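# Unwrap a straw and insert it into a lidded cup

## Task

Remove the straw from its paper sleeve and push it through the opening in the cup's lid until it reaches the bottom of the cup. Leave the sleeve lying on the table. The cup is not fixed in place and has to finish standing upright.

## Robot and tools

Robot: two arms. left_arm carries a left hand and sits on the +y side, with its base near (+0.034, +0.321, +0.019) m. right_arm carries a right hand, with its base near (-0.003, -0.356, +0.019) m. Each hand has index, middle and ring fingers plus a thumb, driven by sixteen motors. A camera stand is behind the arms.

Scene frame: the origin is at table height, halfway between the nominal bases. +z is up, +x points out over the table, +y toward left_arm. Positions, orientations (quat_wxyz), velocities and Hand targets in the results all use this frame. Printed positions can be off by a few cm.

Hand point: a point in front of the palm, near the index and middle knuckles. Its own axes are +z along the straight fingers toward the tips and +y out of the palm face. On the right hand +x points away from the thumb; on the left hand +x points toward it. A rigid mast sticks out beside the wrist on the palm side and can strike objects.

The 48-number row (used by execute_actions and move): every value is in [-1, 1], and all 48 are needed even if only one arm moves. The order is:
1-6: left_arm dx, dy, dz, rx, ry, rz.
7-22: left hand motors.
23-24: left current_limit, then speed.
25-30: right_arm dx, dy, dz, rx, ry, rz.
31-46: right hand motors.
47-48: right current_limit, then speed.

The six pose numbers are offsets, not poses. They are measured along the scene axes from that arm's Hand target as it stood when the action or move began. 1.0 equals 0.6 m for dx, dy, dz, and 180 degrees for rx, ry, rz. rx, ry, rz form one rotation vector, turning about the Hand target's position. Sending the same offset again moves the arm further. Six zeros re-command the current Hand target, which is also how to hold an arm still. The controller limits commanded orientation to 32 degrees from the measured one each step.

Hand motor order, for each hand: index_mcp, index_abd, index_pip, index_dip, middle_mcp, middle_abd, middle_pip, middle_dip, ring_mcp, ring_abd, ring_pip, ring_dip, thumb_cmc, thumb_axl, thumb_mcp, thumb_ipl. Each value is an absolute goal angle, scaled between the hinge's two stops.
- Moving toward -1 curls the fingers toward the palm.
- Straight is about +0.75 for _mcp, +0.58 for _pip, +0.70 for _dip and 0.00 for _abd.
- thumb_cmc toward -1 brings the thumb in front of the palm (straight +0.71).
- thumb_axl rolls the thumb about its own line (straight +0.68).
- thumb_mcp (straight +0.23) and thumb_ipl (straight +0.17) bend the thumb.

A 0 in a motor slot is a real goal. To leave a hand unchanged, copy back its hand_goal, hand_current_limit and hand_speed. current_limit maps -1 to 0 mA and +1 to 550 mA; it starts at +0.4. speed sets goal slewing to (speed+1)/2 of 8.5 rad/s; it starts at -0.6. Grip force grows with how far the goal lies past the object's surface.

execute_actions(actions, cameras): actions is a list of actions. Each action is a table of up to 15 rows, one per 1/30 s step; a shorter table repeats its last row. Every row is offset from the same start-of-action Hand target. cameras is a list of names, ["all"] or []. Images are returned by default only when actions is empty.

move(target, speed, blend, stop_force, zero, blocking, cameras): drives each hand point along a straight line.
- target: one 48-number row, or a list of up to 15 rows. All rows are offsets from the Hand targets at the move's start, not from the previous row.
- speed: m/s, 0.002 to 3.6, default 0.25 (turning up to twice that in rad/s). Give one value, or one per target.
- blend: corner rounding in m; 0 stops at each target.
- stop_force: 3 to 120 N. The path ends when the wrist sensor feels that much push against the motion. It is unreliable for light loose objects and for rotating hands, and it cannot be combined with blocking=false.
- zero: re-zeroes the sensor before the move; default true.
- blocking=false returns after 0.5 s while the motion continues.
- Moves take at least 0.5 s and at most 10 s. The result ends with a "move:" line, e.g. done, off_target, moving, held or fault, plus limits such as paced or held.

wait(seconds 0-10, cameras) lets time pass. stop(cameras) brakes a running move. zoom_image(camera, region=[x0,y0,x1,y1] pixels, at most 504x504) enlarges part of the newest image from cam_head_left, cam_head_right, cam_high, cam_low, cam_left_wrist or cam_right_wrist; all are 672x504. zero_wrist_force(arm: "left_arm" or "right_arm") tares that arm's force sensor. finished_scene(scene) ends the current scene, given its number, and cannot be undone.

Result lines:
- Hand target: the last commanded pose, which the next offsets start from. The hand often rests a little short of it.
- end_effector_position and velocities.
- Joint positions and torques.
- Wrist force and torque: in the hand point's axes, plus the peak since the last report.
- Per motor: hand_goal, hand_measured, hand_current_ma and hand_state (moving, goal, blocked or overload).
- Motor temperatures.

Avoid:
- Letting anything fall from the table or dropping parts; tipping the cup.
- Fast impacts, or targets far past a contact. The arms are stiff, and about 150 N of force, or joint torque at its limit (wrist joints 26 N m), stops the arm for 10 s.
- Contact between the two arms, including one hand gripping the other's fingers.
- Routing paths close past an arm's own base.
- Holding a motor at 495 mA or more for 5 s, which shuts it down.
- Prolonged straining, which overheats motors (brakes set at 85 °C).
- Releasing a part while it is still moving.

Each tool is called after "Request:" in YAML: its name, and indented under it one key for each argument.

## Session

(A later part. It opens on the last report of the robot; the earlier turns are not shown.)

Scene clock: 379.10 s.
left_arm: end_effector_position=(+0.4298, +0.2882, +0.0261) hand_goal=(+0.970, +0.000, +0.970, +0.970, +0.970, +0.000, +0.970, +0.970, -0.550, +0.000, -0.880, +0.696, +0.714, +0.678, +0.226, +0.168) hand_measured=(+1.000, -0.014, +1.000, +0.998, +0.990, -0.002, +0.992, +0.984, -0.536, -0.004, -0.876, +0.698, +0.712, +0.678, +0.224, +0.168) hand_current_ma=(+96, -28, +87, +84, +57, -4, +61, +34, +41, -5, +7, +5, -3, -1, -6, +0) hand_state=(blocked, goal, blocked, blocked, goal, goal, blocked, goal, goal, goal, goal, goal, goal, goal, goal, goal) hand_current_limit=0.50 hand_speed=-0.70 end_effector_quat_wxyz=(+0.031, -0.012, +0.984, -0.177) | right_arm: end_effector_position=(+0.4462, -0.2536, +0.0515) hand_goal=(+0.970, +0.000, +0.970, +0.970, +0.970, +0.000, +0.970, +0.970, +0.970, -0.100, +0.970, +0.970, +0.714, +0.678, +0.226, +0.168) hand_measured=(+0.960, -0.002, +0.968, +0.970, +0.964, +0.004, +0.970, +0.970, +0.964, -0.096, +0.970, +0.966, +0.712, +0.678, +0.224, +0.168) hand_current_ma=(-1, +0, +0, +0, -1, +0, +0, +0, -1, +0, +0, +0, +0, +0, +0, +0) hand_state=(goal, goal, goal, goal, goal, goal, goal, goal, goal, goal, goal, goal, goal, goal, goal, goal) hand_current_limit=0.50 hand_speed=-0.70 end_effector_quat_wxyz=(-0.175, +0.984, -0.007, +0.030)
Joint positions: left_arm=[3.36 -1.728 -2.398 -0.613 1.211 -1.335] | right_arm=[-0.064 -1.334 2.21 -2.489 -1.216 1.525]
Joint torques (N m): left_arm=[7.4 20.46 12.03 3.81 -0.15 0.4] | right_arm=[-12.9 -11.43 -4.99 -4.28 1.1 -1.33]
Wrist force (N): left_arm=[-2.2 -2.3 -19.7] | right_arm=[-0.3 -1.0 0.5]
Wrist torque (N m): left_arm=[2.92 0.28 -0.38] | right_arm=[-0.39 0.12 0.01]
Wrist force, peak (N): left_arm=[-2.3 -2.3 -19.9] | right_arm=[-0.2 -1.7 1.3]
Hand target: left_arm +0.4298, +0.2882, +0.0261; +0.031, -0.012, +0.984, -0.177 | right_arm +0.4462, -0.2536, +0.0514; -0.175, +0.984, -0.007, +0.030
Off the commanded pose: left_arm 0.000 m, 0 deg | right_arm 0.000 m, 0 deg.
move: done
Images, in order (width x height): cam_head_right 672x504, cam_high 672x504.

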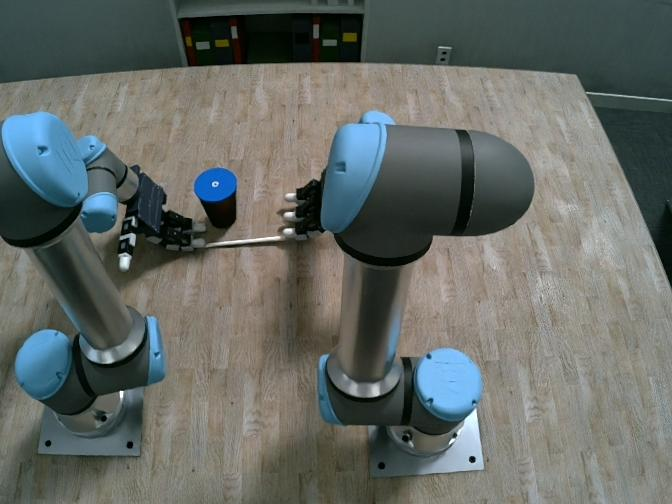

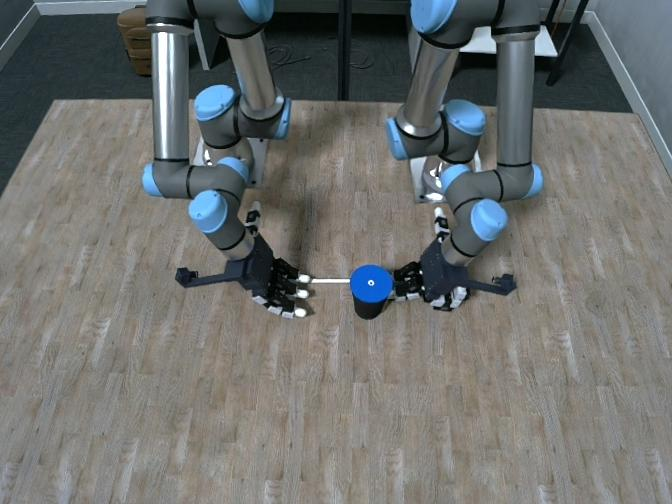

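Request:
move:
  target:
    - [0,0,0,0,0,0,0.97,0,0.97,0.97,0.97,0,0.97,0.97,-0.55,0.0,-0.88,0.696,0.714,0.678,0.226,0.168,0.5,-0.7,0,0,0.04,0,0,0,0.97,0,0.97,0.97,0.97,0,0.97,0.97,0.97,-0.1,0.97,0.97,0.714,0.678,0.226,0.168,0.5,-0.7]
    - [0,0,0,0,0,0,0.97,0,0.97,0.97,0.97,0,0.97,0.97,-0.55,0.0,-0.88,0.696,0.714,0.678,0.226,0.168,0.5,-0.7,-0.005,0,0.04,0,0,0,0.97,0,0.97,0.97,0.97,0,0.97,0.97,0.97,-0.1,0.97,0.97,0.714,0.678,0.226,0.168,0.5,-0.7]
    - [0,0,0,0,0,0,0.97,0,0.97,0.97,0.97,0,0.97,0.97,-0.55,0.0,-0.88,0.696,0.714,0.678,0.226,0.168,0.5,-0.7,-0.005,0,-0.001,0,0,0,0.97,0,0.97,0.97,0.97,0,0.97,0.97,0.97,-0.1,0.97,0.97,0.714,0.678,0.226,0.168,0.5,-0.7]
  speed: 0.05

Request:
move:
  target: [0,0,0,0,0,0,0.97,0,0.97,0.97,0.97,0,0.97,0.97,-0.55,0.0,-0.88,0.696,0.714,0.678,0.226,0.168,0.5,-0.7,0,0,-0.06,0,0,0,0.97,0,0.97,0.97,0.97,0,0.97,0.97,0.97,-0.1,0.97,0.97,0.714,0.678,0.226,0.168,0.5,-0.7]
  speed: 0.01
  stop_force: 12
  cameras: ["cam_high","cam_head_right"]

Request:
zoom_image:
  camera: "cam_high"
  region: [280, 245, 340, 290]

Request:
zoom_image:
  camera: "cam_head_right"
  region: [250, 205, 330, 265]

Scene clock: 389.67 s.
left_arm: end_effector_position=(+0.4298, +0.2882, +0.0261) hand_goal=(+0.970, +0.000, +0.970, +0.970, +0.970, +0.000, +0.970, +0.970, -0.550, +0.000, -0.880, +0.696, +0.714, +0.678, +0.226, +0.168) hand_measured=(+1.000, -0.014, +1.000, +0.998, +0.990, -0.002, +0.992, +0.984, -0.536, -0.004, -0.876, +0.698, +0.712, +0.678, +0.224, +0.168) hand_current_ma=(+96, -28, +87, +84, +57, -4, +61, +34, +41, -5, +7, +5, -3, -1, -6, +0) hand_state=(blocked, goal, blocked, blocked, goal, goal, blocked, goal, goal, goal, goal, goal, goal, goal, goal, goal) hand_current_limit=0.50 hand_speed=-0.70 end_effector_quat_wxyz=(+0.031, -0.012, +0.984, -0.177) | right_arm: end_effector_position=(+0.4432, -0.2536, +0.0510) hand_goal=(+0.970, +0.000, +0.970, +0.970, +0.970, +0.000, +0.970, +0.970, +0.970, -0.100, +0.970, +0.970, +0.714, +0.678, +0.226, +0.168) hand_measured=(+0.966, -0.002, +0.968, +0.970, +0.964, +0.004, +0.970, +0.970, +0.964, -0.096, +0.970, +0.966, +0.712, +0.678, +0.224, +0.168) hand_current_ma=(+0, +0, +0, +0, -1, +0, +0, +0, -1, +0, +0, +0, +0, +0, +0, +0) hand_state=(goal, goal, goal, goal, goal, goal, goal, goal, goal, goal, goal, goal, goal, goal, goal, goal) hand_current_limit=0.50 hand_speed=-0.70 end_effector_quat_wxyz=(-0.175, +0.984, -0.007, +0.030)
Joint positions: left_arm=[3.36 -1.728 -2.398 -0.613 1.211 -1.335] | right_arm=[-0.065 -1.338 2.219 -2.492 -1.216 1.525]
Joint torques (N m): left_arm=[7.33 18.68 12.42 3.75 -0.17 0.37] | right_arm=[-0.25 -11.26 -4.88 -4.34 0.74 1.46]
Wrist force (N): left_arm=[-2.1 -2.4 -19.7] | right_arm=[-0.3 -1.1 0.7]
Wrist torque (N m): left_arm=[2.93 0.25 -0.36] | right_arm=[-0.42 0.10 0.01]
Wrist force, peak (N): left_arm=[-2.1 -2.6 -20.2] | right_arm=[-0.2 -1.8 1.2]
Hand target: left_arm +0.4298, +0.2882, +0.0261; +0.031, -0.012, +0.984, -0.177 | right_arm +0.4432, -0.2536, +0.0508; -0.175, +0.984, -0.007, +0.030
Off the commanded pose: left_arm 0.000 m, 0 deg | right_arm 0.000 m, 0 deg.
move: done

Scene clock: 392.83 s.
left_arm: end_effector_position=(+0.4298, +0.2882, +0.0261) hand_goal=(+0.970, +0.000, +0.970, +0.970, +0.970, +0.000, +0.970, +0.970, -0.550, +0.000, -0.880, +0.696, +0.714, +0.678, +0.226, +0.168) hand_measured=(+1.000, -0.014, +1.000, +0.998, +0.990, -0.002, +0.992, +0.984, -0.536, -0.004, -0.876, +0.698, +0.712, +0.678, +0.224, +0.168) hand_current_ma=(+96, -28, +87, +84, +57, -4, +61, +34, +41, -5, +7, +5, -3, -1, -6, +0) hand_state=(blocked, goal, blocked, blocked, goal, goal, blocked, goal, goal, goal, goal, goal, goal, goal, goal, goal) hand_current_limit=0.50 hand_speed=-0.70 end_effector_quat_wxyz=(+0.031, -0.012, +0.984, -0.177) | right_arm: end_effector_position=(+0.4432, -0.2536, +0.0325) hand_goal=(+0.970, +0.000, +0.970, +0.970, +0.970, +0.000, +0.970, +0.970, +0.970, -0.100, +0.970, +0.970, +0.714, +0.678, +0.226, +0.168) hand_measured=(+0.998, -0.004, +1.000, +0.998, +0.968, +0.002, +0.972, +0.972, +0.964, -0.096, +0.970, +0.966, +0.712, +0.678, +0.224, +0.168) hand_current_ma=(+14, +0, +13, +12, +0, +0, +0, +0, -1, +0, +0, +0, +0, +0, +0, +0) hand_state=(blocked, goal, blocked, blocked, goal, goal, goal, goal, goal, goal, goal, goal, goal, goal, goal, goal) hand_current_limit=0.50 hand_speed=-0.70 end_effector_quat_wxyz=(-0.175, +0.984, -0.007, +0.030)
Joint positions: left_arm=[3.36 -1.728 -2.398 -0.613 1.211 -1.335] | right_arm=[-0.065 -1.295 2.233 -2.55 -1.216 1.525]
Joint torques (N m): left_arm=[7.51 19.92 11.96 3.94 0.08 0.04] | right_arm=[11.15 -33.78 -22.31 0.5 -0.34 0.36]
Wrist force (N): left_arm=[-2.1 -2.8 -20.9] | right_arm=[0.0 1.7 -11.6]
Wrist torque (N m): left_arm=[3.19 0.29 -0.40] | right_arm=[1.33 -0.22 -0.01]
Wrist force, peak (N): left_arm=[-2.1 -2.7 -21.3] | right_arm=[-0.2 3.7 -18.1]
Hand target: left_arm +0.4298, +0.2882, +0.0261; +0.031, -0.012, +0.984, -0.177 | right_arm +0.4432, -0.2536, +0.0325; -0.175, +0.984, -0.007, +0.030 (not the last commanded pose)
Off the commanded pose: left_arm 0.000 m, 0 deg | right_arm 0.018 m, 0 deg.
move: contact (right_arm)
Images, in order (width x height): cam_head_right 672x504, cam_high 672x504.

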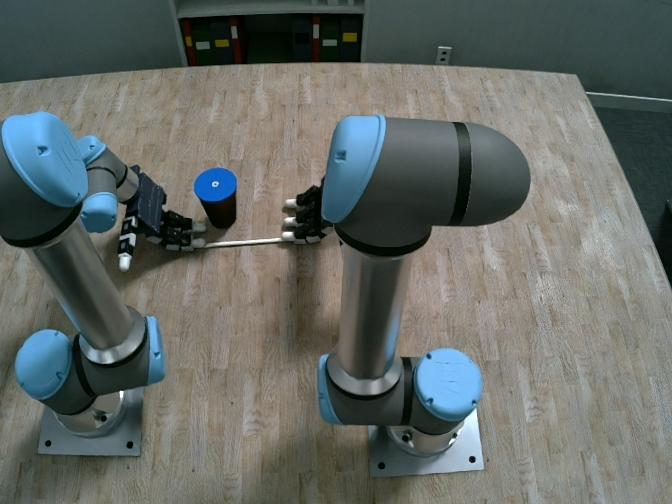

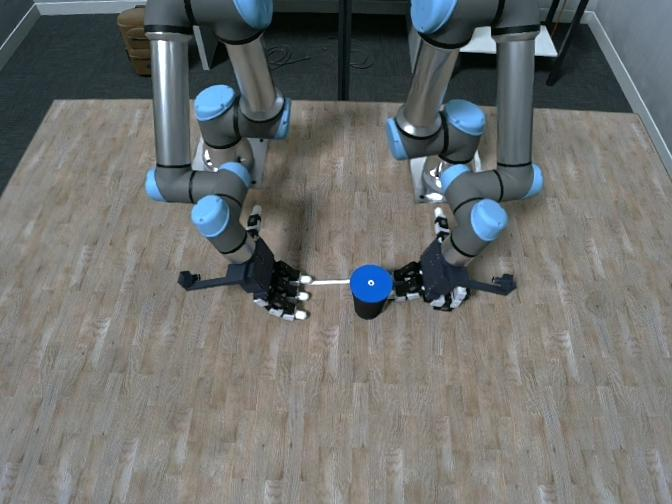

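Scaled by 8.400 from the camera's 672x504 image, which has a finer 960x720 frame.

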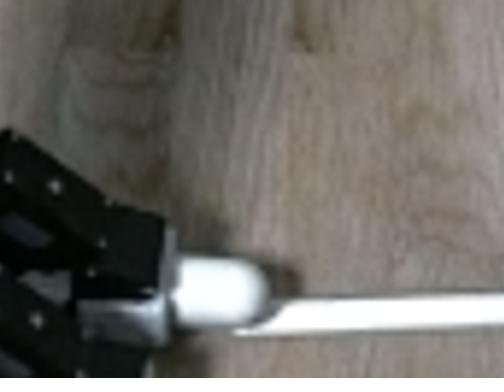

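Scaled by 6.300 from the camera's 672x504 image, which has a finer 960x720 frame.

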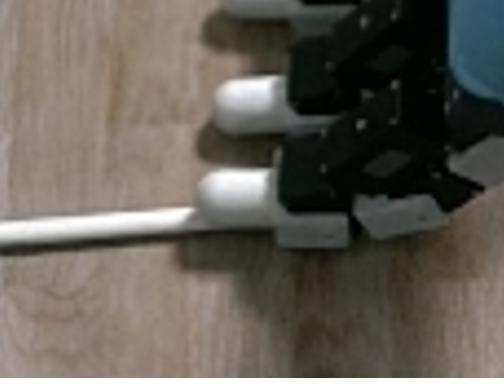

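Request:
move:
  target: [0,0,0,0,0,0,0.97,0,0.97,0.97,0.97,0,0.97,0.97,-0.55,0.0,-0.88,0.696,0.714,0.678,0.226,0.168,0.5,-0.7,0.0004,-0.025,0,0,0,0,0.97,0,0.97,0.97,0.97,0,0.97,0.97,0.97,-0.1,0.97,0.97,0.714,0.678,0.226,0.168,0.5,-0.7]
  speed: 0.01
  cameras: ["cam_high","cam_head_right"]

Request:
zoom_image:
  camera: "cam_high"
  region: [280, 245, 340, 290]

Request:
zoom_image:
  camera: "cam_head_right"
  region: [180, 205, 310, 265]

Scene clock: 400.23 s.
left_arm: end_effector_position=(+0.4298, +0.2882, +0.0261) hand_goal=(+0.970, +0.000, +0.970, +0.970, +0.970, +0.000, +0.970, +0.970, -0.550, +0.000, -0.880, +0.696, +0.714, +0.678, +0.226, +0.168) hand_measured=(+1.000, -0.014, +1.000, +0.998, +0.990, -0.002, +0.992, +0.984, -0.536, -0.004, -0.876, +0.698, +0.712, +0.678, +0.224, +0.168) hand_current_ma=(+96, -28, +87, +84, +57, -4, +61, +34, +41, -5, +7, +5, -3, -1, -6, +0) hand_state=(blocked, goal, blocked, blocked, goal, goal, blocked, goal, goal, goal, goal, goal, goal, goal, goal, goal) hand_current_limit=0.50 hand_speed=-0.70 end_effector_quat_wxyz=(+0.031, -0.012, +0.984, -0.177) | right_arm: end_effector_position=(+0.4434, -0.2685, +0.0325) hand_goal=(+0.970, +0.000, +0.970, +0.970, +0.970, +0.000, +0.970, +0.970, +0.970, -0.100, +0.970, +0.970, +0.714, +0.678, +0.226, +0.168) hand_measured=(+0.998, +0.008, +1.000, +0.998, +0.968, +0.002, +0.972, +0.972, +0.964, -0.096, +0.970, +0.966, +0.712, +0.678, +0.224, +0.168) hand_current_ma=(+14, +1, +13, +12, +0, +0, +0, +0, -1, +0, +0, +0, +0, +0, +0, +0) hand_state=(blocked, goal, blocked, blocked, goal, goal, goal, goal, goal, goal, goal, goal, goal, goal, goal, goal) hand_current_limit=0.50 hand_speed=-0.70 end_effector_quat_wxyz=(-0.175, +0.984, -0.007, +0.030)
Joint positions: left_arm=[3.36 -1.728 -2.398 -0.613 1.211 -1.335] | right_arm=[-0.098 -1.303 2.24 -2.536 -1.215 1.49]
Joint torques (N m): left_arm=[7.97 18.92 11.95 3.86 1.53 0.05] | right_arm=[-16.23 -36.72 -3.41 -0.3 0.99 -1.49]
Wrist force (N): left_arm=[-2.0 -4.0 -19.9] | right_arm=[-0.7 -6.5 -1.9]
Wrist torque (N m): left_arm=[3.11 0.26 -0.39] | right_arm=[0.15 -0.01 -0.02]
Wrist force, peak (N): left_arm=[-2.0 -2.9 -21.3] | right_arm=[-0.1 1.8 -12.1]
Hand target: left_arm +0.4298, +0.2882, +0.0261; +0.031, -0.012, +0.984, -0.177 | right_arm +0.4434, -0.2686, +0.0325; -0.175, +0.984, -0.007, +0.030
Off the commanded pose: left_arm 0.000 m, 0 deg | right_arm 0.000 m, 0 deg.
move: done
Images, in order (width x height): cam_head_right 672x504, cam_high 672x504.

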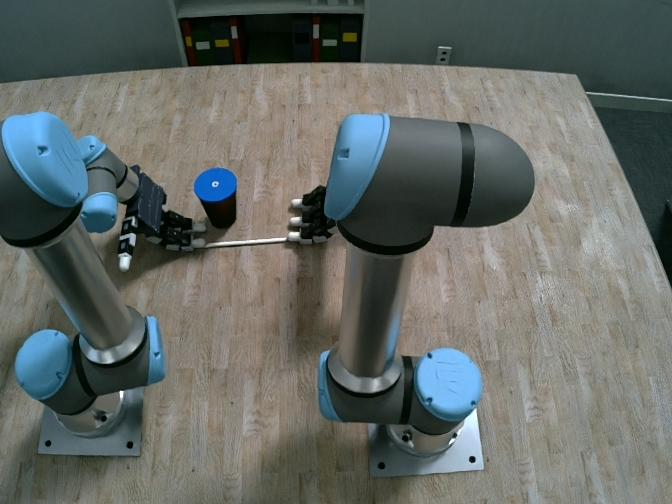

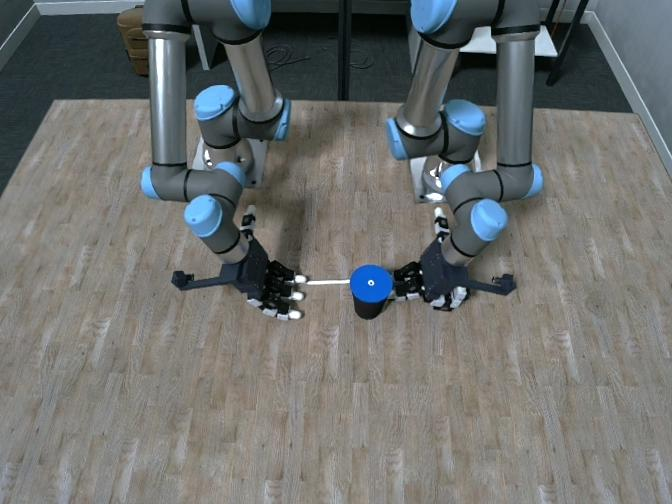

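Scaled by 8.400 from the camera's 672x504 image, which has a finer 960x720 frame.

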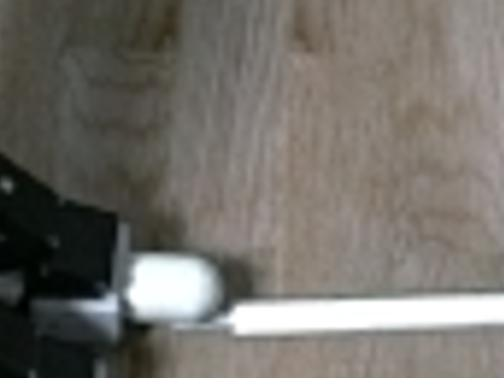

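Scaled by 3.877 from the camera's 672x504 image, which has a finer 960x720 frame.

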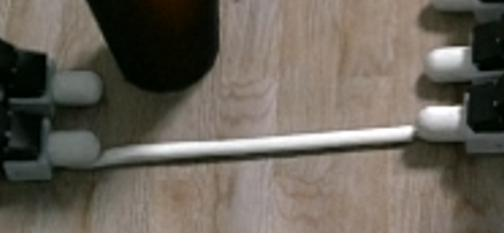

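Request:
zoom_image:
  camera: "cam_head_right"
  region: [275, 220, 315, 250]

Request:
zoom_image:
  camera: "cam_high"
  region: [290, 268, 330, 298]

Request:
zoom_image:
  camera: "cam_head_right"
  region: [180, 225, 220, 255]

Scaled by 12.600 from the camera's 672x504 image, which has a finer 960x720 frame.

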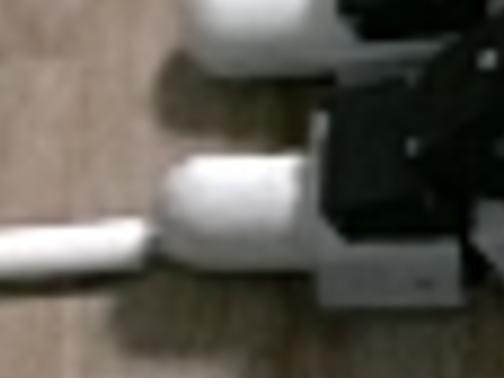

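Scaled by 12.600 from the camera's 672x504 image, which has a finer 960x720 frame.

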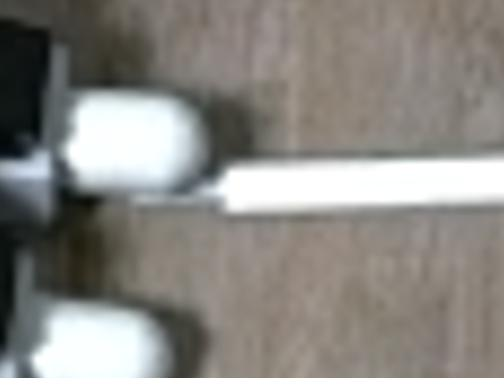

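Scaled by 12.600 from the camera's 672x504 image, which has a finer 960x720 frame.

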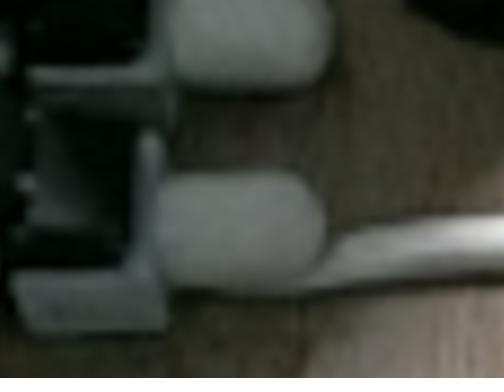

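Request:
move:
  target:
    - [0,0,0,0,0,0,0.97,0,0.97,0.97,0.97,0,0.97,0.97,-0.55,0.0,-0.88,0.696,0.714,0.678,0.226,0.168,0.5,-0.7,0,0,0.04,0,0,0,0.97,0,0.97,0.97,0.97,0,0.97,0.97,0.97,-0.1,0.97,0.97,0.714,0.678,0.226,0.168,0.5,-0.7]
    - [0,0,0,0,0,0,0.97,0,0.97,0.97,0.97,0,0.97,0.97,-0.55,0.0,-0.88,0.696,0.714,0.678,0.226,0.168,0.5,-0.7,0.005,0.022,0.04,0,0,0,0.97,0,0.97,0.97,0.97,0,0.97,0.97,0.97,-0.1,0.97,0.97,0.714,0.678,0.226,0.168,0.5,-0.7]
  speed: 0.05
  cameras: ["cam_high","cam_head_right"]

Request:
zoom_image:
  camera: "cam_high"
  region: [280, 255, 340, 300]

Request:
zoom_image:
  camera: "cam_head_right"
  region: [255, 210, 325, 260]

Scene clock: 444.17 s.
left_arm: end_effector_position=(+0.4298, +0.2882, +0.0261) hand_goal=(+0.970, +0.000, +0.970, +0.970, +0.970, +0.000, +0.970, +0.970, -0.550, +0.000, -0.880, +0.696, +0.714, +0.678, +0.226, +0.168) hand_measured=(+1.000, -0.014, +1.000, +0.998, +0.990, -0.002, +0.992, +0.984, -0.536, -0.004, -0.876, +0.698, +0.712, +0.678, +0.224, +0.168) hand_current_ma=(+96, -28, +87, +84, +57, -4, +61, +34, +41, -5, +7, +5, -3, -1, -6, +0) hand_state=(blocked, goal, blocked, blocked, goal, goal, blocked, goal, goal, goal, goal, goal, goal, goal, goal, goal) hand_current_limit=0.50 hand_speed=-0.70 end_effector_quat_wxyz=(+0.031, -0.012, +0.984, -0.177) | right_arm: end_effector_position=(+0.4464, -0.2556, +0.0565) hand_goal=(+0.970, +0.000, +0.970, +0.970, +0.970, +0.000, +0.970, +0.970, +0.970, -0.100, +0.970, +0.970, +0.714, +0.678, +0.226, +0.168) hand_measured=(+0.968, +0.004, +0.972, +0.974, +0.966, +0.002, +0.970, +0.972, +0.964, -0.096, +0.970, +0.966, +0.712, +0.678, +0.224, +0.168) hand_current_ma=(+0, +0, +0, +0, +0, +0, +0, +0, -1, +0, +0, +0, +0, +0, +0, +0) hand_state=(goal, goal, goal, goal, goal, goal, goal, goal, goal, goal, goal, goal, goal, goal, goal, goal) hand_current_limit=0.50 hand_speed=-0.70 end_effector_quat_wxyz=(-0.175, +0.984, -0.007, +0.030)
Joint positions: left_arm=[3.36 -1.728 -2.398 -0.613 1.211 -1.335] | right_arm=[-0.069 -1.346 2.207 -2.471 -1.216 1.521]
Joint torques (N m): left_arm=[8.22 18.43 11.82 3.9 1.57 0.13] | right_arm=[11.21 -10.8 -26.73 -4.32 -0.79 1.48]
Wrist force (N): left_arm=[-2.2 -3.6 -17.6] | right_arm=[0.0 -1.4 0.8]
Wrist torque (N m): left_arm=[2.61 0.26 -0.40] | right_arm=[-0.47 0.06 -0.06]
Wrist force, peak (N): left_arm=[-2.2 -4.1 -20.1] | right_arm=[-0.7 -6.9 -2.2]
Hand target: left_arm +0.4298, +0.2882, +0.0261; +0.031, -0.012, +0.984, -0.177 | right_arm +0.4464, -0.2554, +0.0565; -0.175, +0.984, -0.007, +0.030
Off the commanded pose: left_arm 0.000 m, 0 deg | right_arm 0.000 m, 0 deg.
move: done
Images, in order (width x height): cam_head_right 672x504, cam_high 672x504.

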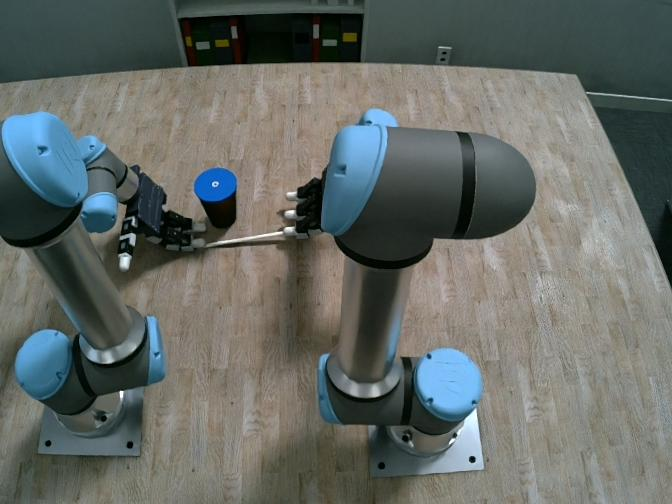

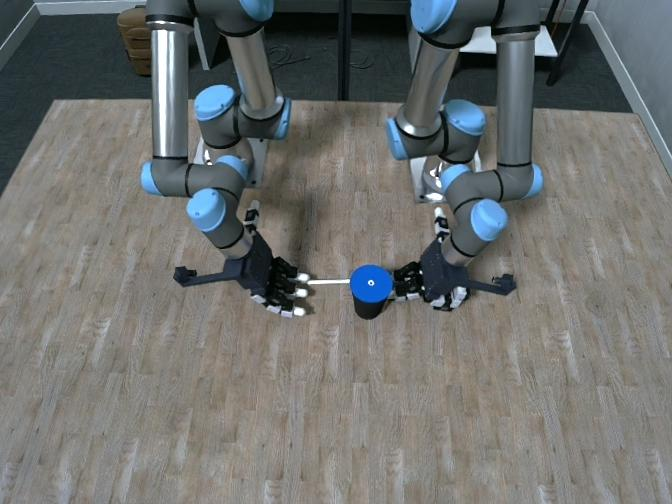

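Scaled by 8.400 from the camera's 672x504 image, which has a finer 960x720 frame.

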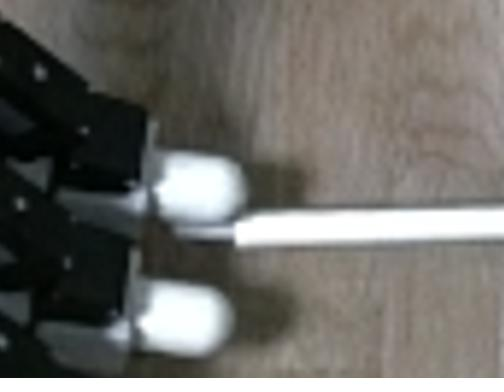

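Scaled by 7.200 from the camera's 672x504 image, which has a finer 960x720 frame.

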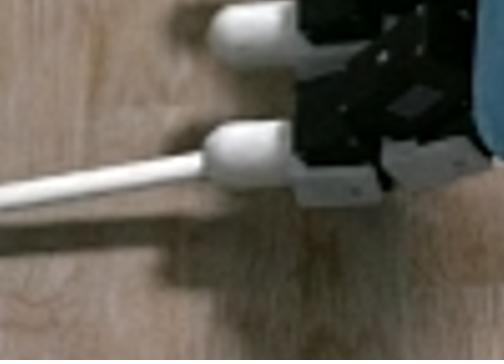

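Request:
move:
  target:
    - [0,0,0,0,0,0,0.97,0,0.97,0.97,0.97,0,0.97,0.97,-0.55,0.0,-0.88,0.696,0.714,0.678,0.226,0.168,0.5,-0.7,0,0,-0.069,0,0,0,0.97,0,0.97,0.97,0.97,0,0.97,0.97,0.97,-0.1,0.97,0.97,0.714,0.678,0.226,0.168,0.5,-0.7]
  speed: 0.01
  stop_force: 23
  cameras: ["cam_high","cam_head_right"]

Scene clock: 474.17 s.
left_arm: end_effector_position=(+0.4298, +0.2882, +0.0261) hand_goal=(+0.970, +0.000, +0.970, +0.970, +0.970, +0.000, +0.970, +0.970, -0.550, +0.000, -0.880, +0.696, +0.714, +0.678, +0.226, +0.168) hand_measured=(+1.000, -0.010, +1.000, +0.998, +0.990, -0.002, +0.992, +0.984, -0.536, -0.004, -0.876, +0.698, +0.712, +0.678, +0.224, +0.168) hand_current_ma=(+96, -22, +87, +84, +57, -4, +61, +34, +41, -5, +7, +5, -3, -1, -6, +0) hand_state=(blocked, goal, blocked, blocked, goal, goal, blocked, goal, goal, goal, goal, goal, goal, goal, goal, goal) hand_current_limit=0.50 hand_speed=-0.70 end_effector_quat_wxyz=(+0.031, -0.012, +0.984, -0.177) | right_arm: end_effector_position=(+0.4464, -0.2554, +0.0268) hand_goal=(+0.970, +0.000, +0.970, +0.970, +0.970, +0.000, +0.970, +0.970, +0.970, -0.100, +0.970, +0.970, +0.714, +0.678, +0.226, +0.168) hand_measured=(+1.000, +0.020, +1.000, +0.998, +0.990, +0.000, +0.994, +0.982, +0.976, -0.100, +0.982, +0.976, +0.712, +0.678, +0.224, +0.168) hand_current_ma=(+15, +5, +13, +12, +7, +0, +8, +2, +1, +0, +2, +1, +0, +0, +0, +0) hand_state=(blocked, goal, blocked, blocked, goal, goal, blocked, goal, goal, goal, goal, goal, goal, goal, goal, goal) hand_current_limit=0.50 hand_speed=-0.70 end_effector_quat_wxyz=(-0.175, +0.984, -0.007, +0.030)
Joint positions: left_arm=[3.36 -1.728 -2.398 -0.613 1.211 -1.335] | right_arm=[-0.068 -1.277 2.229 -2.563 -1.216 1.521]
Joint torques (N m): left_arm=[7.2 17.16 11.16 3.6 1.81 0.53] | right_arm=[6.63 -30.96 -19.93 0.7 0.61 -0.95]
Wrist force (N): left_arm=[-2.0 -4.4 -19.5] | right_arm=[-0.9 0.5 -21.9]
Wrist torque (N m): left_arm=[3.07 0.29 -0.32] | right_arm=[2.81 -0.41 -0.30]
Wrist force, peak (N): left_arm=[-2.0 -3.4 -20.2] | right_arm=[-1.1 3.7 -32.0]
Hand target: left_arm +0.4298, +0.2882, +0.0261; +0.031, -0.012, +0.984, -0.177 | right_arm +0.4465, -0.2554, +0.0268; -0.175, +0.984, -0.007, +0.030 (not the last commanded pose)
Off the commanded pose: left_arm 0.000 m, 0 deg | right_arm 0.012 m, 0 deg.
move: contact (right_arm)
Images, in order (width x height): cam_head_right 672x504, cam_high 672x504.

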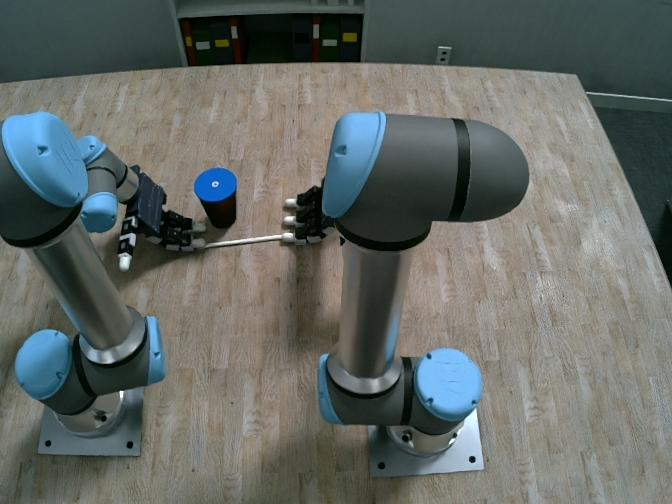

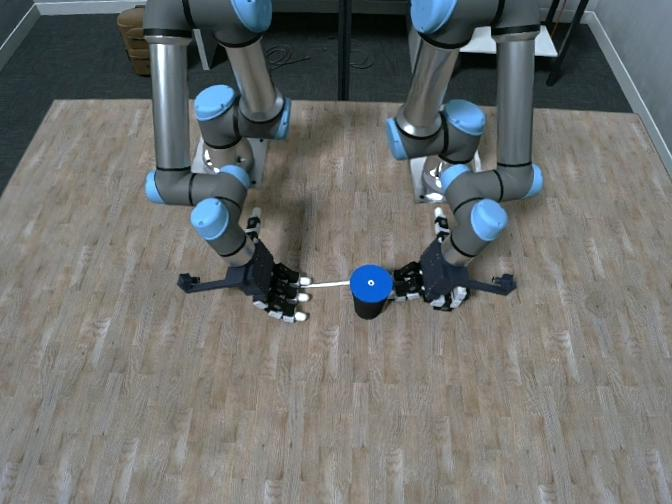

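Request:
move:
  target:
    - [0,0,0,0,0,0,0.97,0,0.97,0.97,0.97,0,0.97,0.97,-0.55,0.0,-0.88,0.696,0.714,0.678,0.226,0.168,0.5,-0.7,0.0007,-0.025,0,0,0,0,0.97,0,0.97,0.97,0.97,0,0.97,0.97,0.97,-0.1,0.97,0.97,0.714,0.678,0.226,0.168,0.5,-0.7]
  speed: 0.015
  cameras: ["cam_high","cam_head_right"]

Request:
zoom_image:
  camera: "cam_high"
  region: [280, 255, 340, 300]

Request:
zoom_image:
  camera: "cam_head_right"
  region: [255, 210, 325, 262]

Scene clock: 479.73 s.
left_arm: end_effector_position=(+0.4298, +0.2882, +0.0261) hand_goal=(+0.970, +0.000, +0.970, +0.970, +0.970, +0.000, +0.970, +0.970, -0.550, +0.000, -0.880, +0.696, +0.714, +0.678, +0.226, +0.168) hand_measured=(+1.000, -0.010, +1.000, +0.996, +0.990, -0.002, +0.992, +0.984, -0.536, -0.004, -0.876, +0.698, +0.712, +0.678, +0.224, +0.168) hand_current_ma=(+96, -23, +87, +75, +57, -4, +61, +34, +41, -5, +7, +5, -3, -1, -6, +0) hand_state=(blocked, goal, blocked, blocked, goal, goal, blocked, goal, goal, goal, goal, goal, goal, goal, goal, goal) hand_current_limit=0.50 hand_speed=-0.70 end_effector_quat_wxyz=(+0.031, -0.012, +0.984, -0.177) | right_arm: end_effector_position=(+0.4469, -0.2702, +0.0268) hand_goal=(+0.970, +0.000, +0.970, +0.970, +0.970, +0.000, +0.970, +0.970, +0.970, -0.100, +0.970, +0.970, +0.714, +0.678, +0.226, +0.168) hand_measured=(+1.000, +0.018, +1.000, +0.994, +0.990, +0.000, +0.994, +0.982, +0.976, -0.100, +0.982, +0.976, +0.712, +0.678, +0.224, +0.168) hand_current_ma=(+15, +4, +13, +9, +7, +0, +8, +2, +1, +0, +2, +1, +0, +0, +0, +0) hand_state=(blocked, goal, blocked, blocked, goal, goal, blocked, goal, goal, goal, goal, goal, goal, goal, goal, goal) hand_current_limit=0.50 hand_speed=-0.70 end_effector_quat_wxyz=(-0.175, +0.984, -0.007, +0.030)
Joint positions: left_arm=[3.36 -1.728 -2.398 -0.613 1.211 -1.335] | right_arm=[-0.101 -1.284 2.235 -2.55 -1.215 1.486]
Joint torques (N m): left_arm=[8.6 17.23 11.11 3.8 1.6 0.39] | right_arm=[-16.16 -35.2 -1.92 0.24 -0.33 -1.84]
Wrist force (N): left_arm=[-2.2 -5.9 -14.9] | right_arm=[0.1 -12.5 -8.0]
Wrist torque (N m): left_arm=[2.27 0.15 -0.47] | right_arm=[0.97 -0.07 0.16]
Wrist force, peak (N): left_arm=[-1.9 -4.4 -19.8] | right_arm=[-1.2 0.8 -22.0]
Hand target: left_arm +0.4298, +0.2882, +0.0261; +0.031, -0.012, +0.984, -0.177 | right_arm +0.4469, -0.2704, +0.0268; -0.175, +0.984, -0.007, +0.030
Off the commanded pose: left_arm 0.000 m, 0 deg | right_arm 0.000 m, 0 deg.
move: done
Images, in order (width x height): cam_head_right 672x504, cam_high 672x504.

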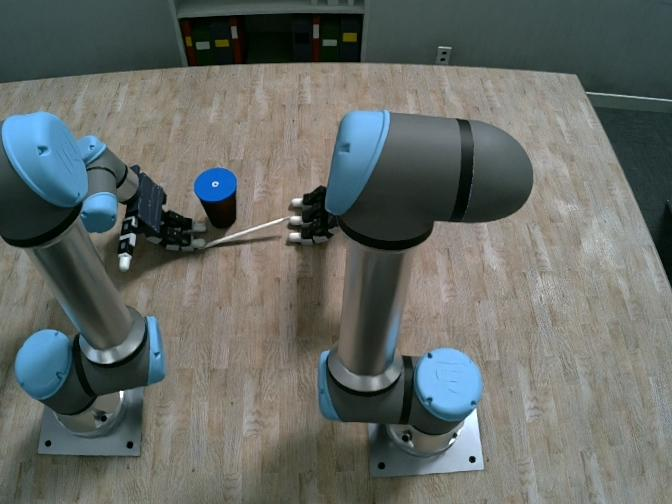

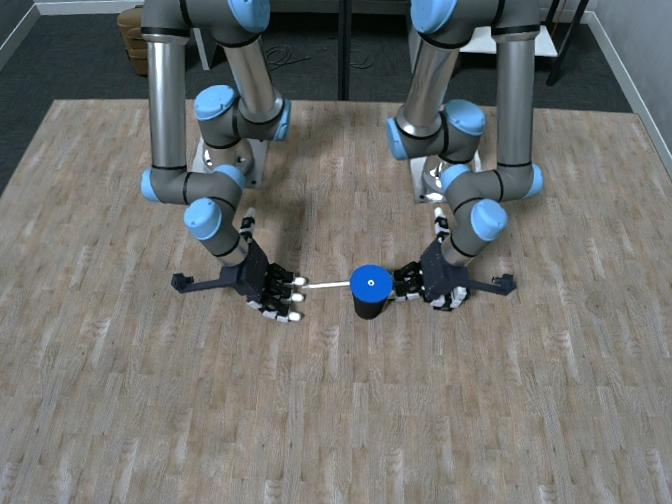

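Scaled by 8.400 from the camera's 672x504 image, which has a finer 960x720 frame.

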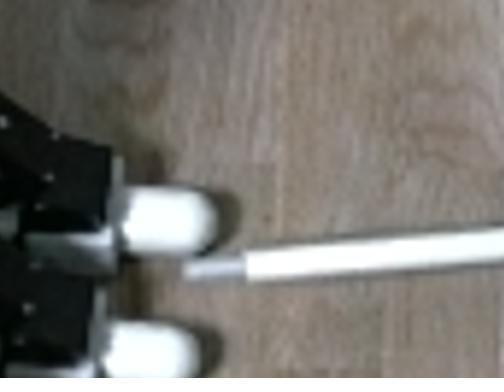

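Scaled by 7.200 from the camera's 672x504 image, which has a finer 960x720 frame.

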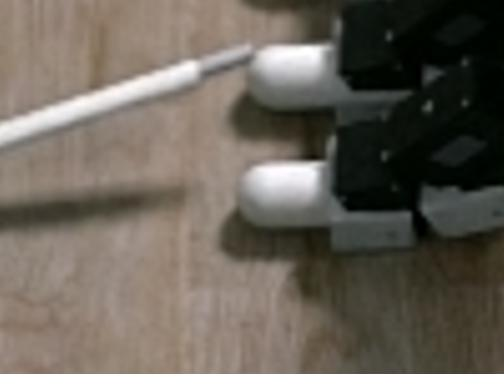

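Request:
move:
  target:
    - [0,0,0,0,0,0,0.97,0,0.97,0.97,0.97,0,0.97,0.97,-0.55,0.0,-0.88,0.696,0.714,0.678,0.226,0.168,0.5,-0.7,0,-0.02,0.02,0,0,0,0.97,0,0.97,0.97,0.97,0,0.97,0.97,0.97,-0.1,0.97,0.97,0.714,0.678,0.226,0.168,0.5,-0.7]
    - [0,0,0,0,0,0,0.97,0,0.97,0.97,0.97,0,0.97,0.97,-0.55,0.0,-0.88,0.696,0.714,0.678,0.226,0.168,0.5,-0.7,0,-0.15,0.05,0,0,0,0.97,0,0.97,0.97,0.97,0,0.97,0.97,0.97,-0.1,0.97,0.97,0.714,0.678,0.226,0.168,0.5,-0.7]
    - [0,0,0,0,0,0,0.97,0,0.97,0.97,0.97,0,0.97,0.97,-0.55,0.0,-0.88,0.696,0.714,0.678,0.226,0.168,0.5,-0.7,0,-0.1,0.33,-0.0155,-0.195,0.46,0.97,0,0.97,0.97,0.97,0,0.97,0.97,0.97,-0.1,0.97,0.97,0.714,0.678,0.226,0.168,0.5,-0.7]
    - [0,0,0,0,0,0,0.97,0,0.97,0.97,0.97,0,0.97,0.97,-0.55,0.0,-0.88,0.696,0.714,0.678,0.226,0.168,0.5,-0.7,0,-0.05,0.4,-0.031,-0.391,0.92,0.97,0.25,-0.59,0.696,0.97,-0.25,-0.59,0.696,-0.55,0.0,-0.88,0.696,0.714,0.678,0.226,0.168,0.5,-0.5]
  speed: [0.04,0.15,0.45,0.45]
  blend: [0.005,0.03,0.03,0]
  cameras: ["cam_high","cam_head_right","cam_head_left","cam_low","cam_right_wrist"]

Request:
zoom_image:
  camera: "cam_high"
  region: [280, 255, 340, 300]

Request:
zoom_image:
  camera: "cam_head_right"
  region: [255, 200, 325, 252]

Scene clock: 577.00 s.
left_arm: end_effector_position=(+0.4298, +0.2882, +0.0261) hand_goal=(+0.970, +0.000, +0.970, +0.970, +0.970, +0.000, +0.970, +0.970, -0.550, +0.000, -0.880, +0.696, +0.714, +0.678, +0.226, +0.168) hand_measured=(+1.000, -0.010, +1.000, +0.996, +0.990, -0.002, +0.992, +0.984, -0.536, -0.004, -0.876, +0.698, +0.712, +0.678, +0.224, +0.168) hand_current_ma=(+96, -23, +87, +75, +57, -4, +61, +34, +41, -5, +7, +5, -3, -1, -6, +0) hand_state=(blocked, goal, blocked, blocked, goal, goal, blocked, goal, goal, goal, goal, goal, goal, goal, goal, goal) hand_current_limit=0.50 hand_speed=-0.70 end_effector_quat_wxyz=(+0.031, -0.012, +0.984, -0.177) | right_arm: end_effector_position=(+0.4469, -0.3004, +0.2668) hand_goal=(+0.970, +0.250, -0.590, +0.696, +0.970, -0.250, -0.590, +0.696, -0.550, +0.000, -0.880, +0.696, +0.714, +0.678, +0.226, +0.168) hand_measured=(+0.970, +0.246, -0.582, +0.700, +0.970, -0.246, -0.582, +0.698, -0.536, -0.002, -0.878, +0.698, +0.716, +0.678, +0.224, +0.168) hand_current_ma=(+0, +0, +1, +0, +0, +0, +1, +0, +3, +0, +0, +0, +0, +0, +0, +0) hand_state=(goal, goal, goal, goal, goal, goal, goal, goal, goal, goal, goal, goal, goal, goal, goal, goal) hand_current_limit=0.50 hand_speed=-0.50 end_effector_quat_wxyz=(+0.000, +0.000, +0.975, +0.224)
Joint positions: left_arm=[3.36 -1.728 -2.398 -0.613 1.211 -1.335] | right_arm=[-0.578 -1.659 2.032 -1.683 -1.197 -2.201]
Joint torques (N m): left_arm=[7.18 15.25 10.3 3.44 1.42 0.33] | right_arm=[12.9 -2.91 -31.17 0.47 2.42 -1.41]
Wrist force (N): left_arm=[-2.4 -6.1 -14.7] | right_arm=[1.1 0.1 0.8]
Wrist torque (N m): left_arm=[2.20 0.16 -0.48] | right_arm=[0.07 -0.16 0.05]
Wrist force, peak (N): left_arm=[-2.4 -6.0 -15.0] | right_arm=[0.0 -12.6 -8.4]
Hand target: left_arm +0.4298, +0.2882, +0.0261; +0.031, -0.012, +0.984, -0.177 | right_arm +0.4469, -0.3004, +0.2668; +0.000, +0.000, +0.975, +0.224
Off the commanded pose: left_arm 0.000 m, 0 deg | right_arm 0.000 m, 0 deg.
move: done
Images, in order (width x height): cam_head_left 672x504, cam_head_right 672x504, cam_high 672x504, cam_low 672x504, cam_right_wrist 672x504.

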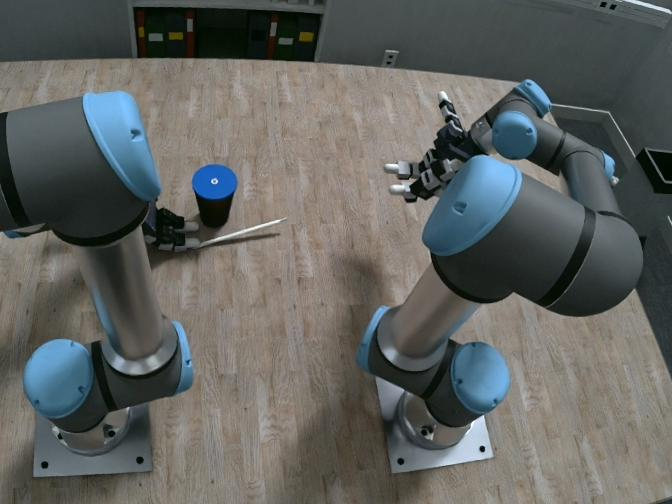

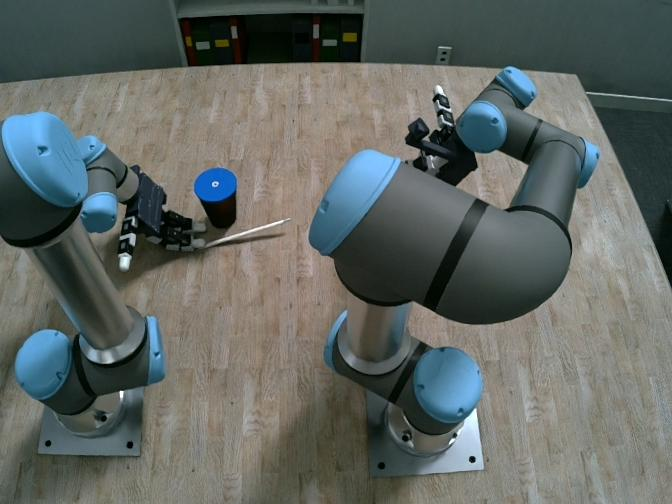

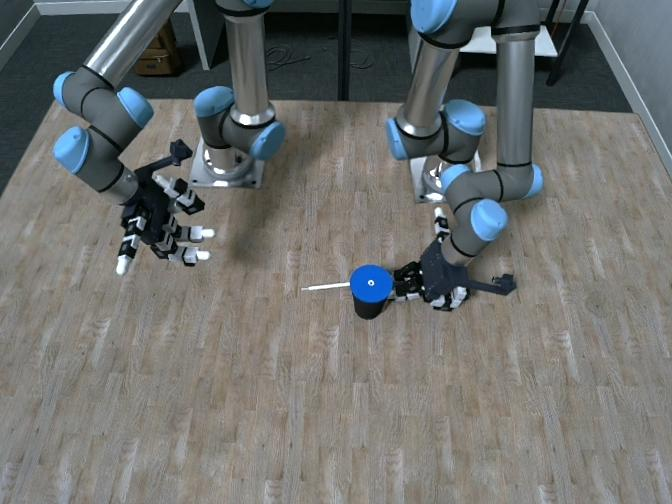

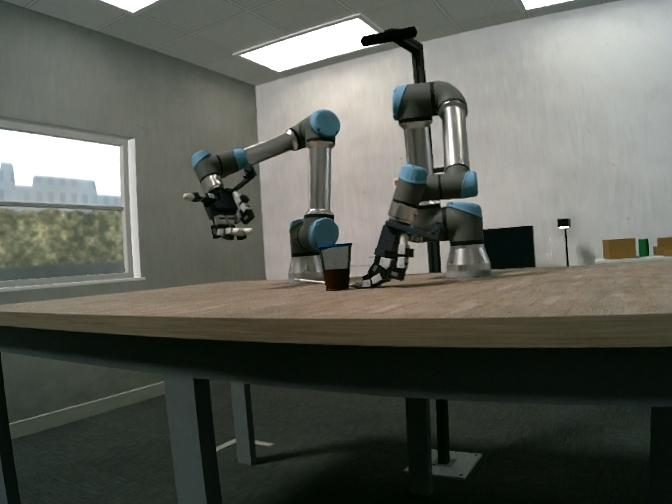

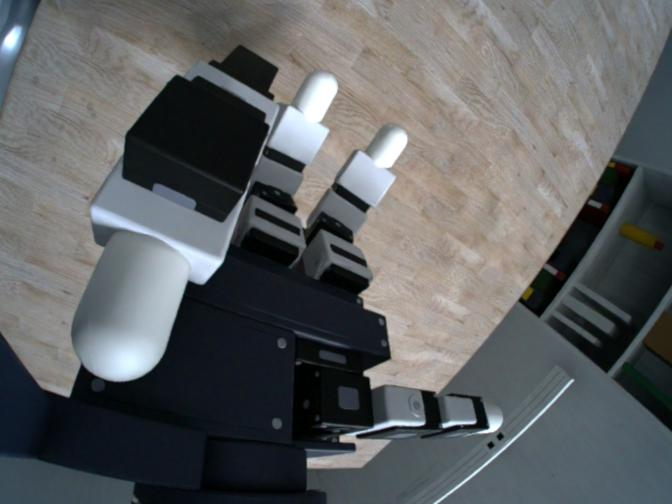

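Scaled by 8.400 from the camera's 672x504 image, which has a finer 960x720 frame.

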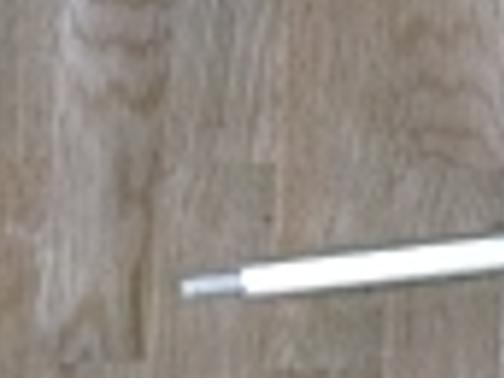

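Scaled by 7.200 from the camera's 672x504 image, which has a finer 960x720 frame.

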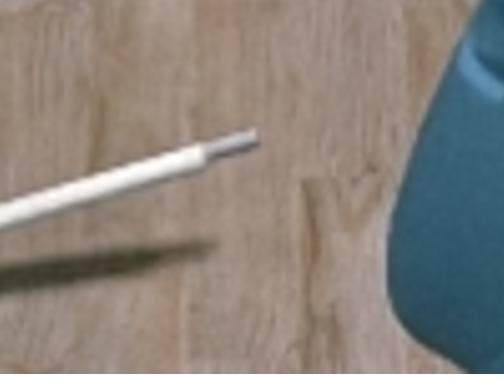

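Request:
move:
  target:
    - [0,0,0,0,0,0,0.97,0,0.97,0.97,0.97,0,0.97,0.97,-0.55,0.0,-0.88,0.696,0.714,0.678,0.226,0.168,0.5,-0.7,0.0483,0.27,-0.255,-0.0432,-0.0042,0.0622,0.97,0.25,-0.59,0.696,0.97,-0.25,-0.59,0.696,-0.55,0.0,-0.88,0.696,0.714,0.678,0.226,0.168,0.5,-0.5]
  speed: 0.25
  cameras: ["cam_high","cam_head_right","cam_low"]

Request:
zoom_image:
  camera: "cam_high"
  region: [250, 245, 340, 312]

Request:
zoom_image:
  camera: "cam_head_right"
  region: [255, 180, 345, 247]

Request:
zoom_image:
  camera: "cam_low"
  region: [270, 220, 390, 310]

Scene clock: 596.30 s.
left_arm: end_effector_position=(+0.4298, +0.2882, +0.0261) hand_goal=(+0.970, +0.000, +0.970, +0.970, +0.970, +0.000, +0.970, +0.970, -0.550, +0.000, -0.880, +0.696, +0.714, +0.678, +0.226, +0.168) hand_measured=(+1.000, -0.010, +1.000, +0.996, +0.990, -0.002, +0.992, +0.984, -0.536, -0.004, -0.876, +0.698, +0.712, +0.678, +0.224, +0.168) hand_current_ma=(+96, -23, +87, +75, +57, -4, +61, +34, +41, -5, +7, +5, -3, -1, -6, +0) hand_state=(blocked, goal, blocked, blocked, goal, goal, blocked, goal, goal, goal, goal, goal, goal, goal, goal, goal) hand_current_limit=0.50 hand_speed=-0.70 end_effector_quat_wxyz=(+0.031, -0.012, +0.984, -0.177) | right_arm: end_effector_position=(+0.4758, -0.1385, +0.1139) hand_goal=(+0.970, +0.250, -0.590, +0.696, +0.970, -0.250, -0.590, +0.696, -0.550, +0.000, -0.880, +0.696, +0.714, +0.678, +0.226, +0.168) hand_measured=(+0.970, +0.246, -0.582, +0.700, +0.970, -0.246, -0.582, +0.698, -0.536, -0.002, -0.878, +0.698, +0.716, +0.678, +0.224, +0.168) hand_current_ma=(+0, +0, +1, +0, +0, +0, +1, +0, +3, +0, +0, +0, +0, +0, +0, +0) hand_state=(goal, goal, goal, goal, goal, goal, goal, goal, goal, goal, goal, goal, goal, goal, goal, goal) hand_current_limit=0.50 hand_speed=-0.50 end_effector_quat_wxyz=(-0.015, -0.097, +0.983, +0.157)
Joint positions: left_arm=[3.36 -1.728 -2.398 -0.613 1.211 -1.335] | right_arm=[-0.142 -1.34 2.13 -2.252 -1.273 -1.928]
Joint torques (N m): left_arm=[7.6 14.75 10.53 3.48 1.22 0.33] | right_arm=[12.37 -12.64 -26.24 -3.88 -0.69 1.65]
Wrist force (N): left_arm=[-2.2 -5.9 -14.5] | right_arm=[1.3 -0.6 0.7]
Wrist torque (N m): left_arm=[2.22 0.15 -0.47] | right_arm=[-0.06 -0.11 -0.04]
Wrist force, peak (N): left_arm=[-2.2 -6.0 -15.0] | right_arm=[1.3 -0.7 1.4]
Hand target: left_arm +0.4298, +0.2882, +0.0261; +0.031, -0.012, +0.984, -0.177 | right_arm +0.4759, -0.1384, +0.1138; -0.015, -0.097, +0.983, +0.157
Off the commanded pose: left_arm 0.000 m, 0 deg | right_arm 0.000 m, 0 deg.
move: done
Images, in order (width x height): cam_head_right 672x504, cam_high 672x504, cam_low 672x504.

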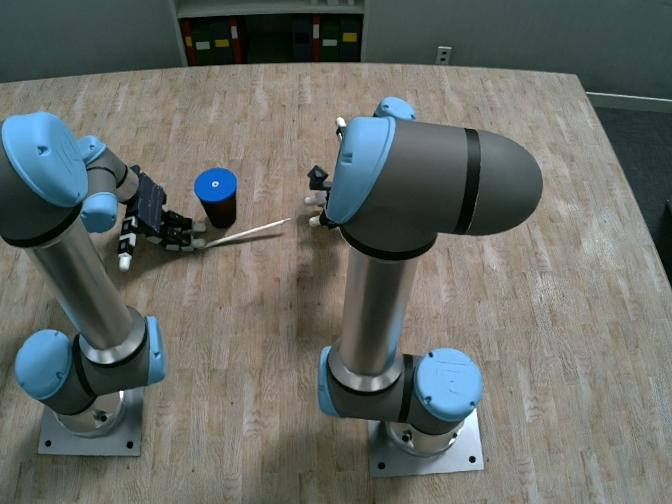

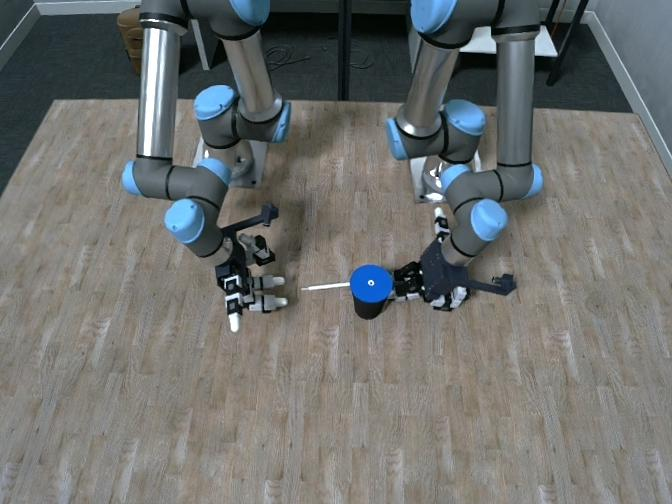

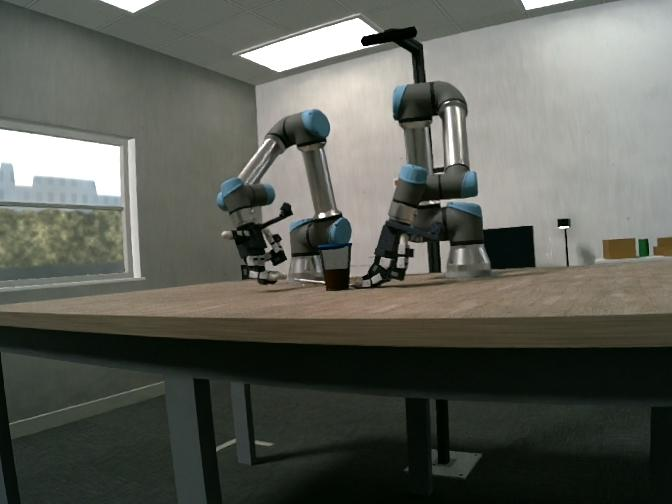

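Scaled by 5.600 from the camera's 672x504 image, which has a finer 960x720 frame.

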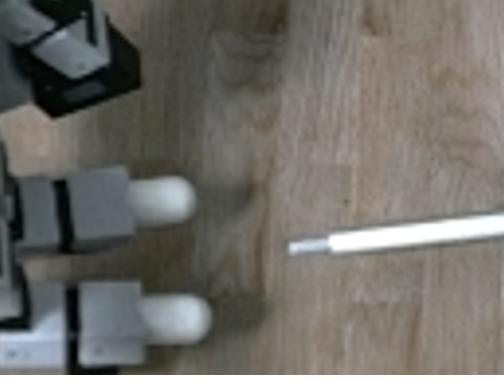

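Scaled by 5.600 from the camera's 672x504 image, which has a finer 960x720 frame.

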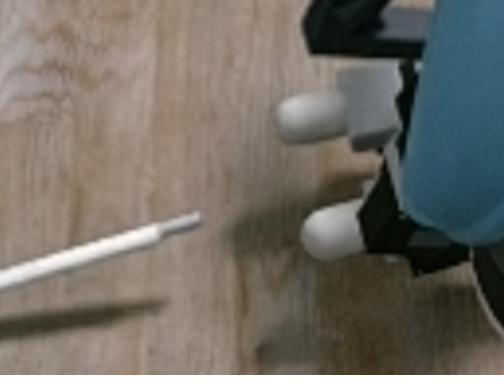

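Scaled by 4.200 from the camera's 672x504 image, which has a finer 960x720 frame.

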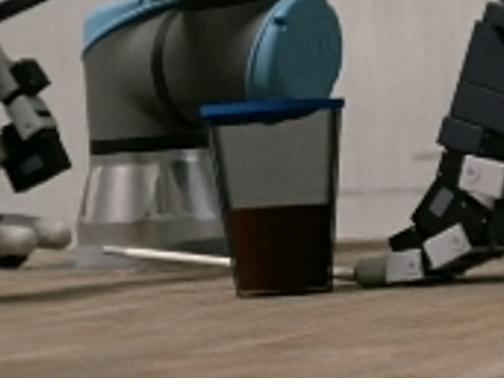

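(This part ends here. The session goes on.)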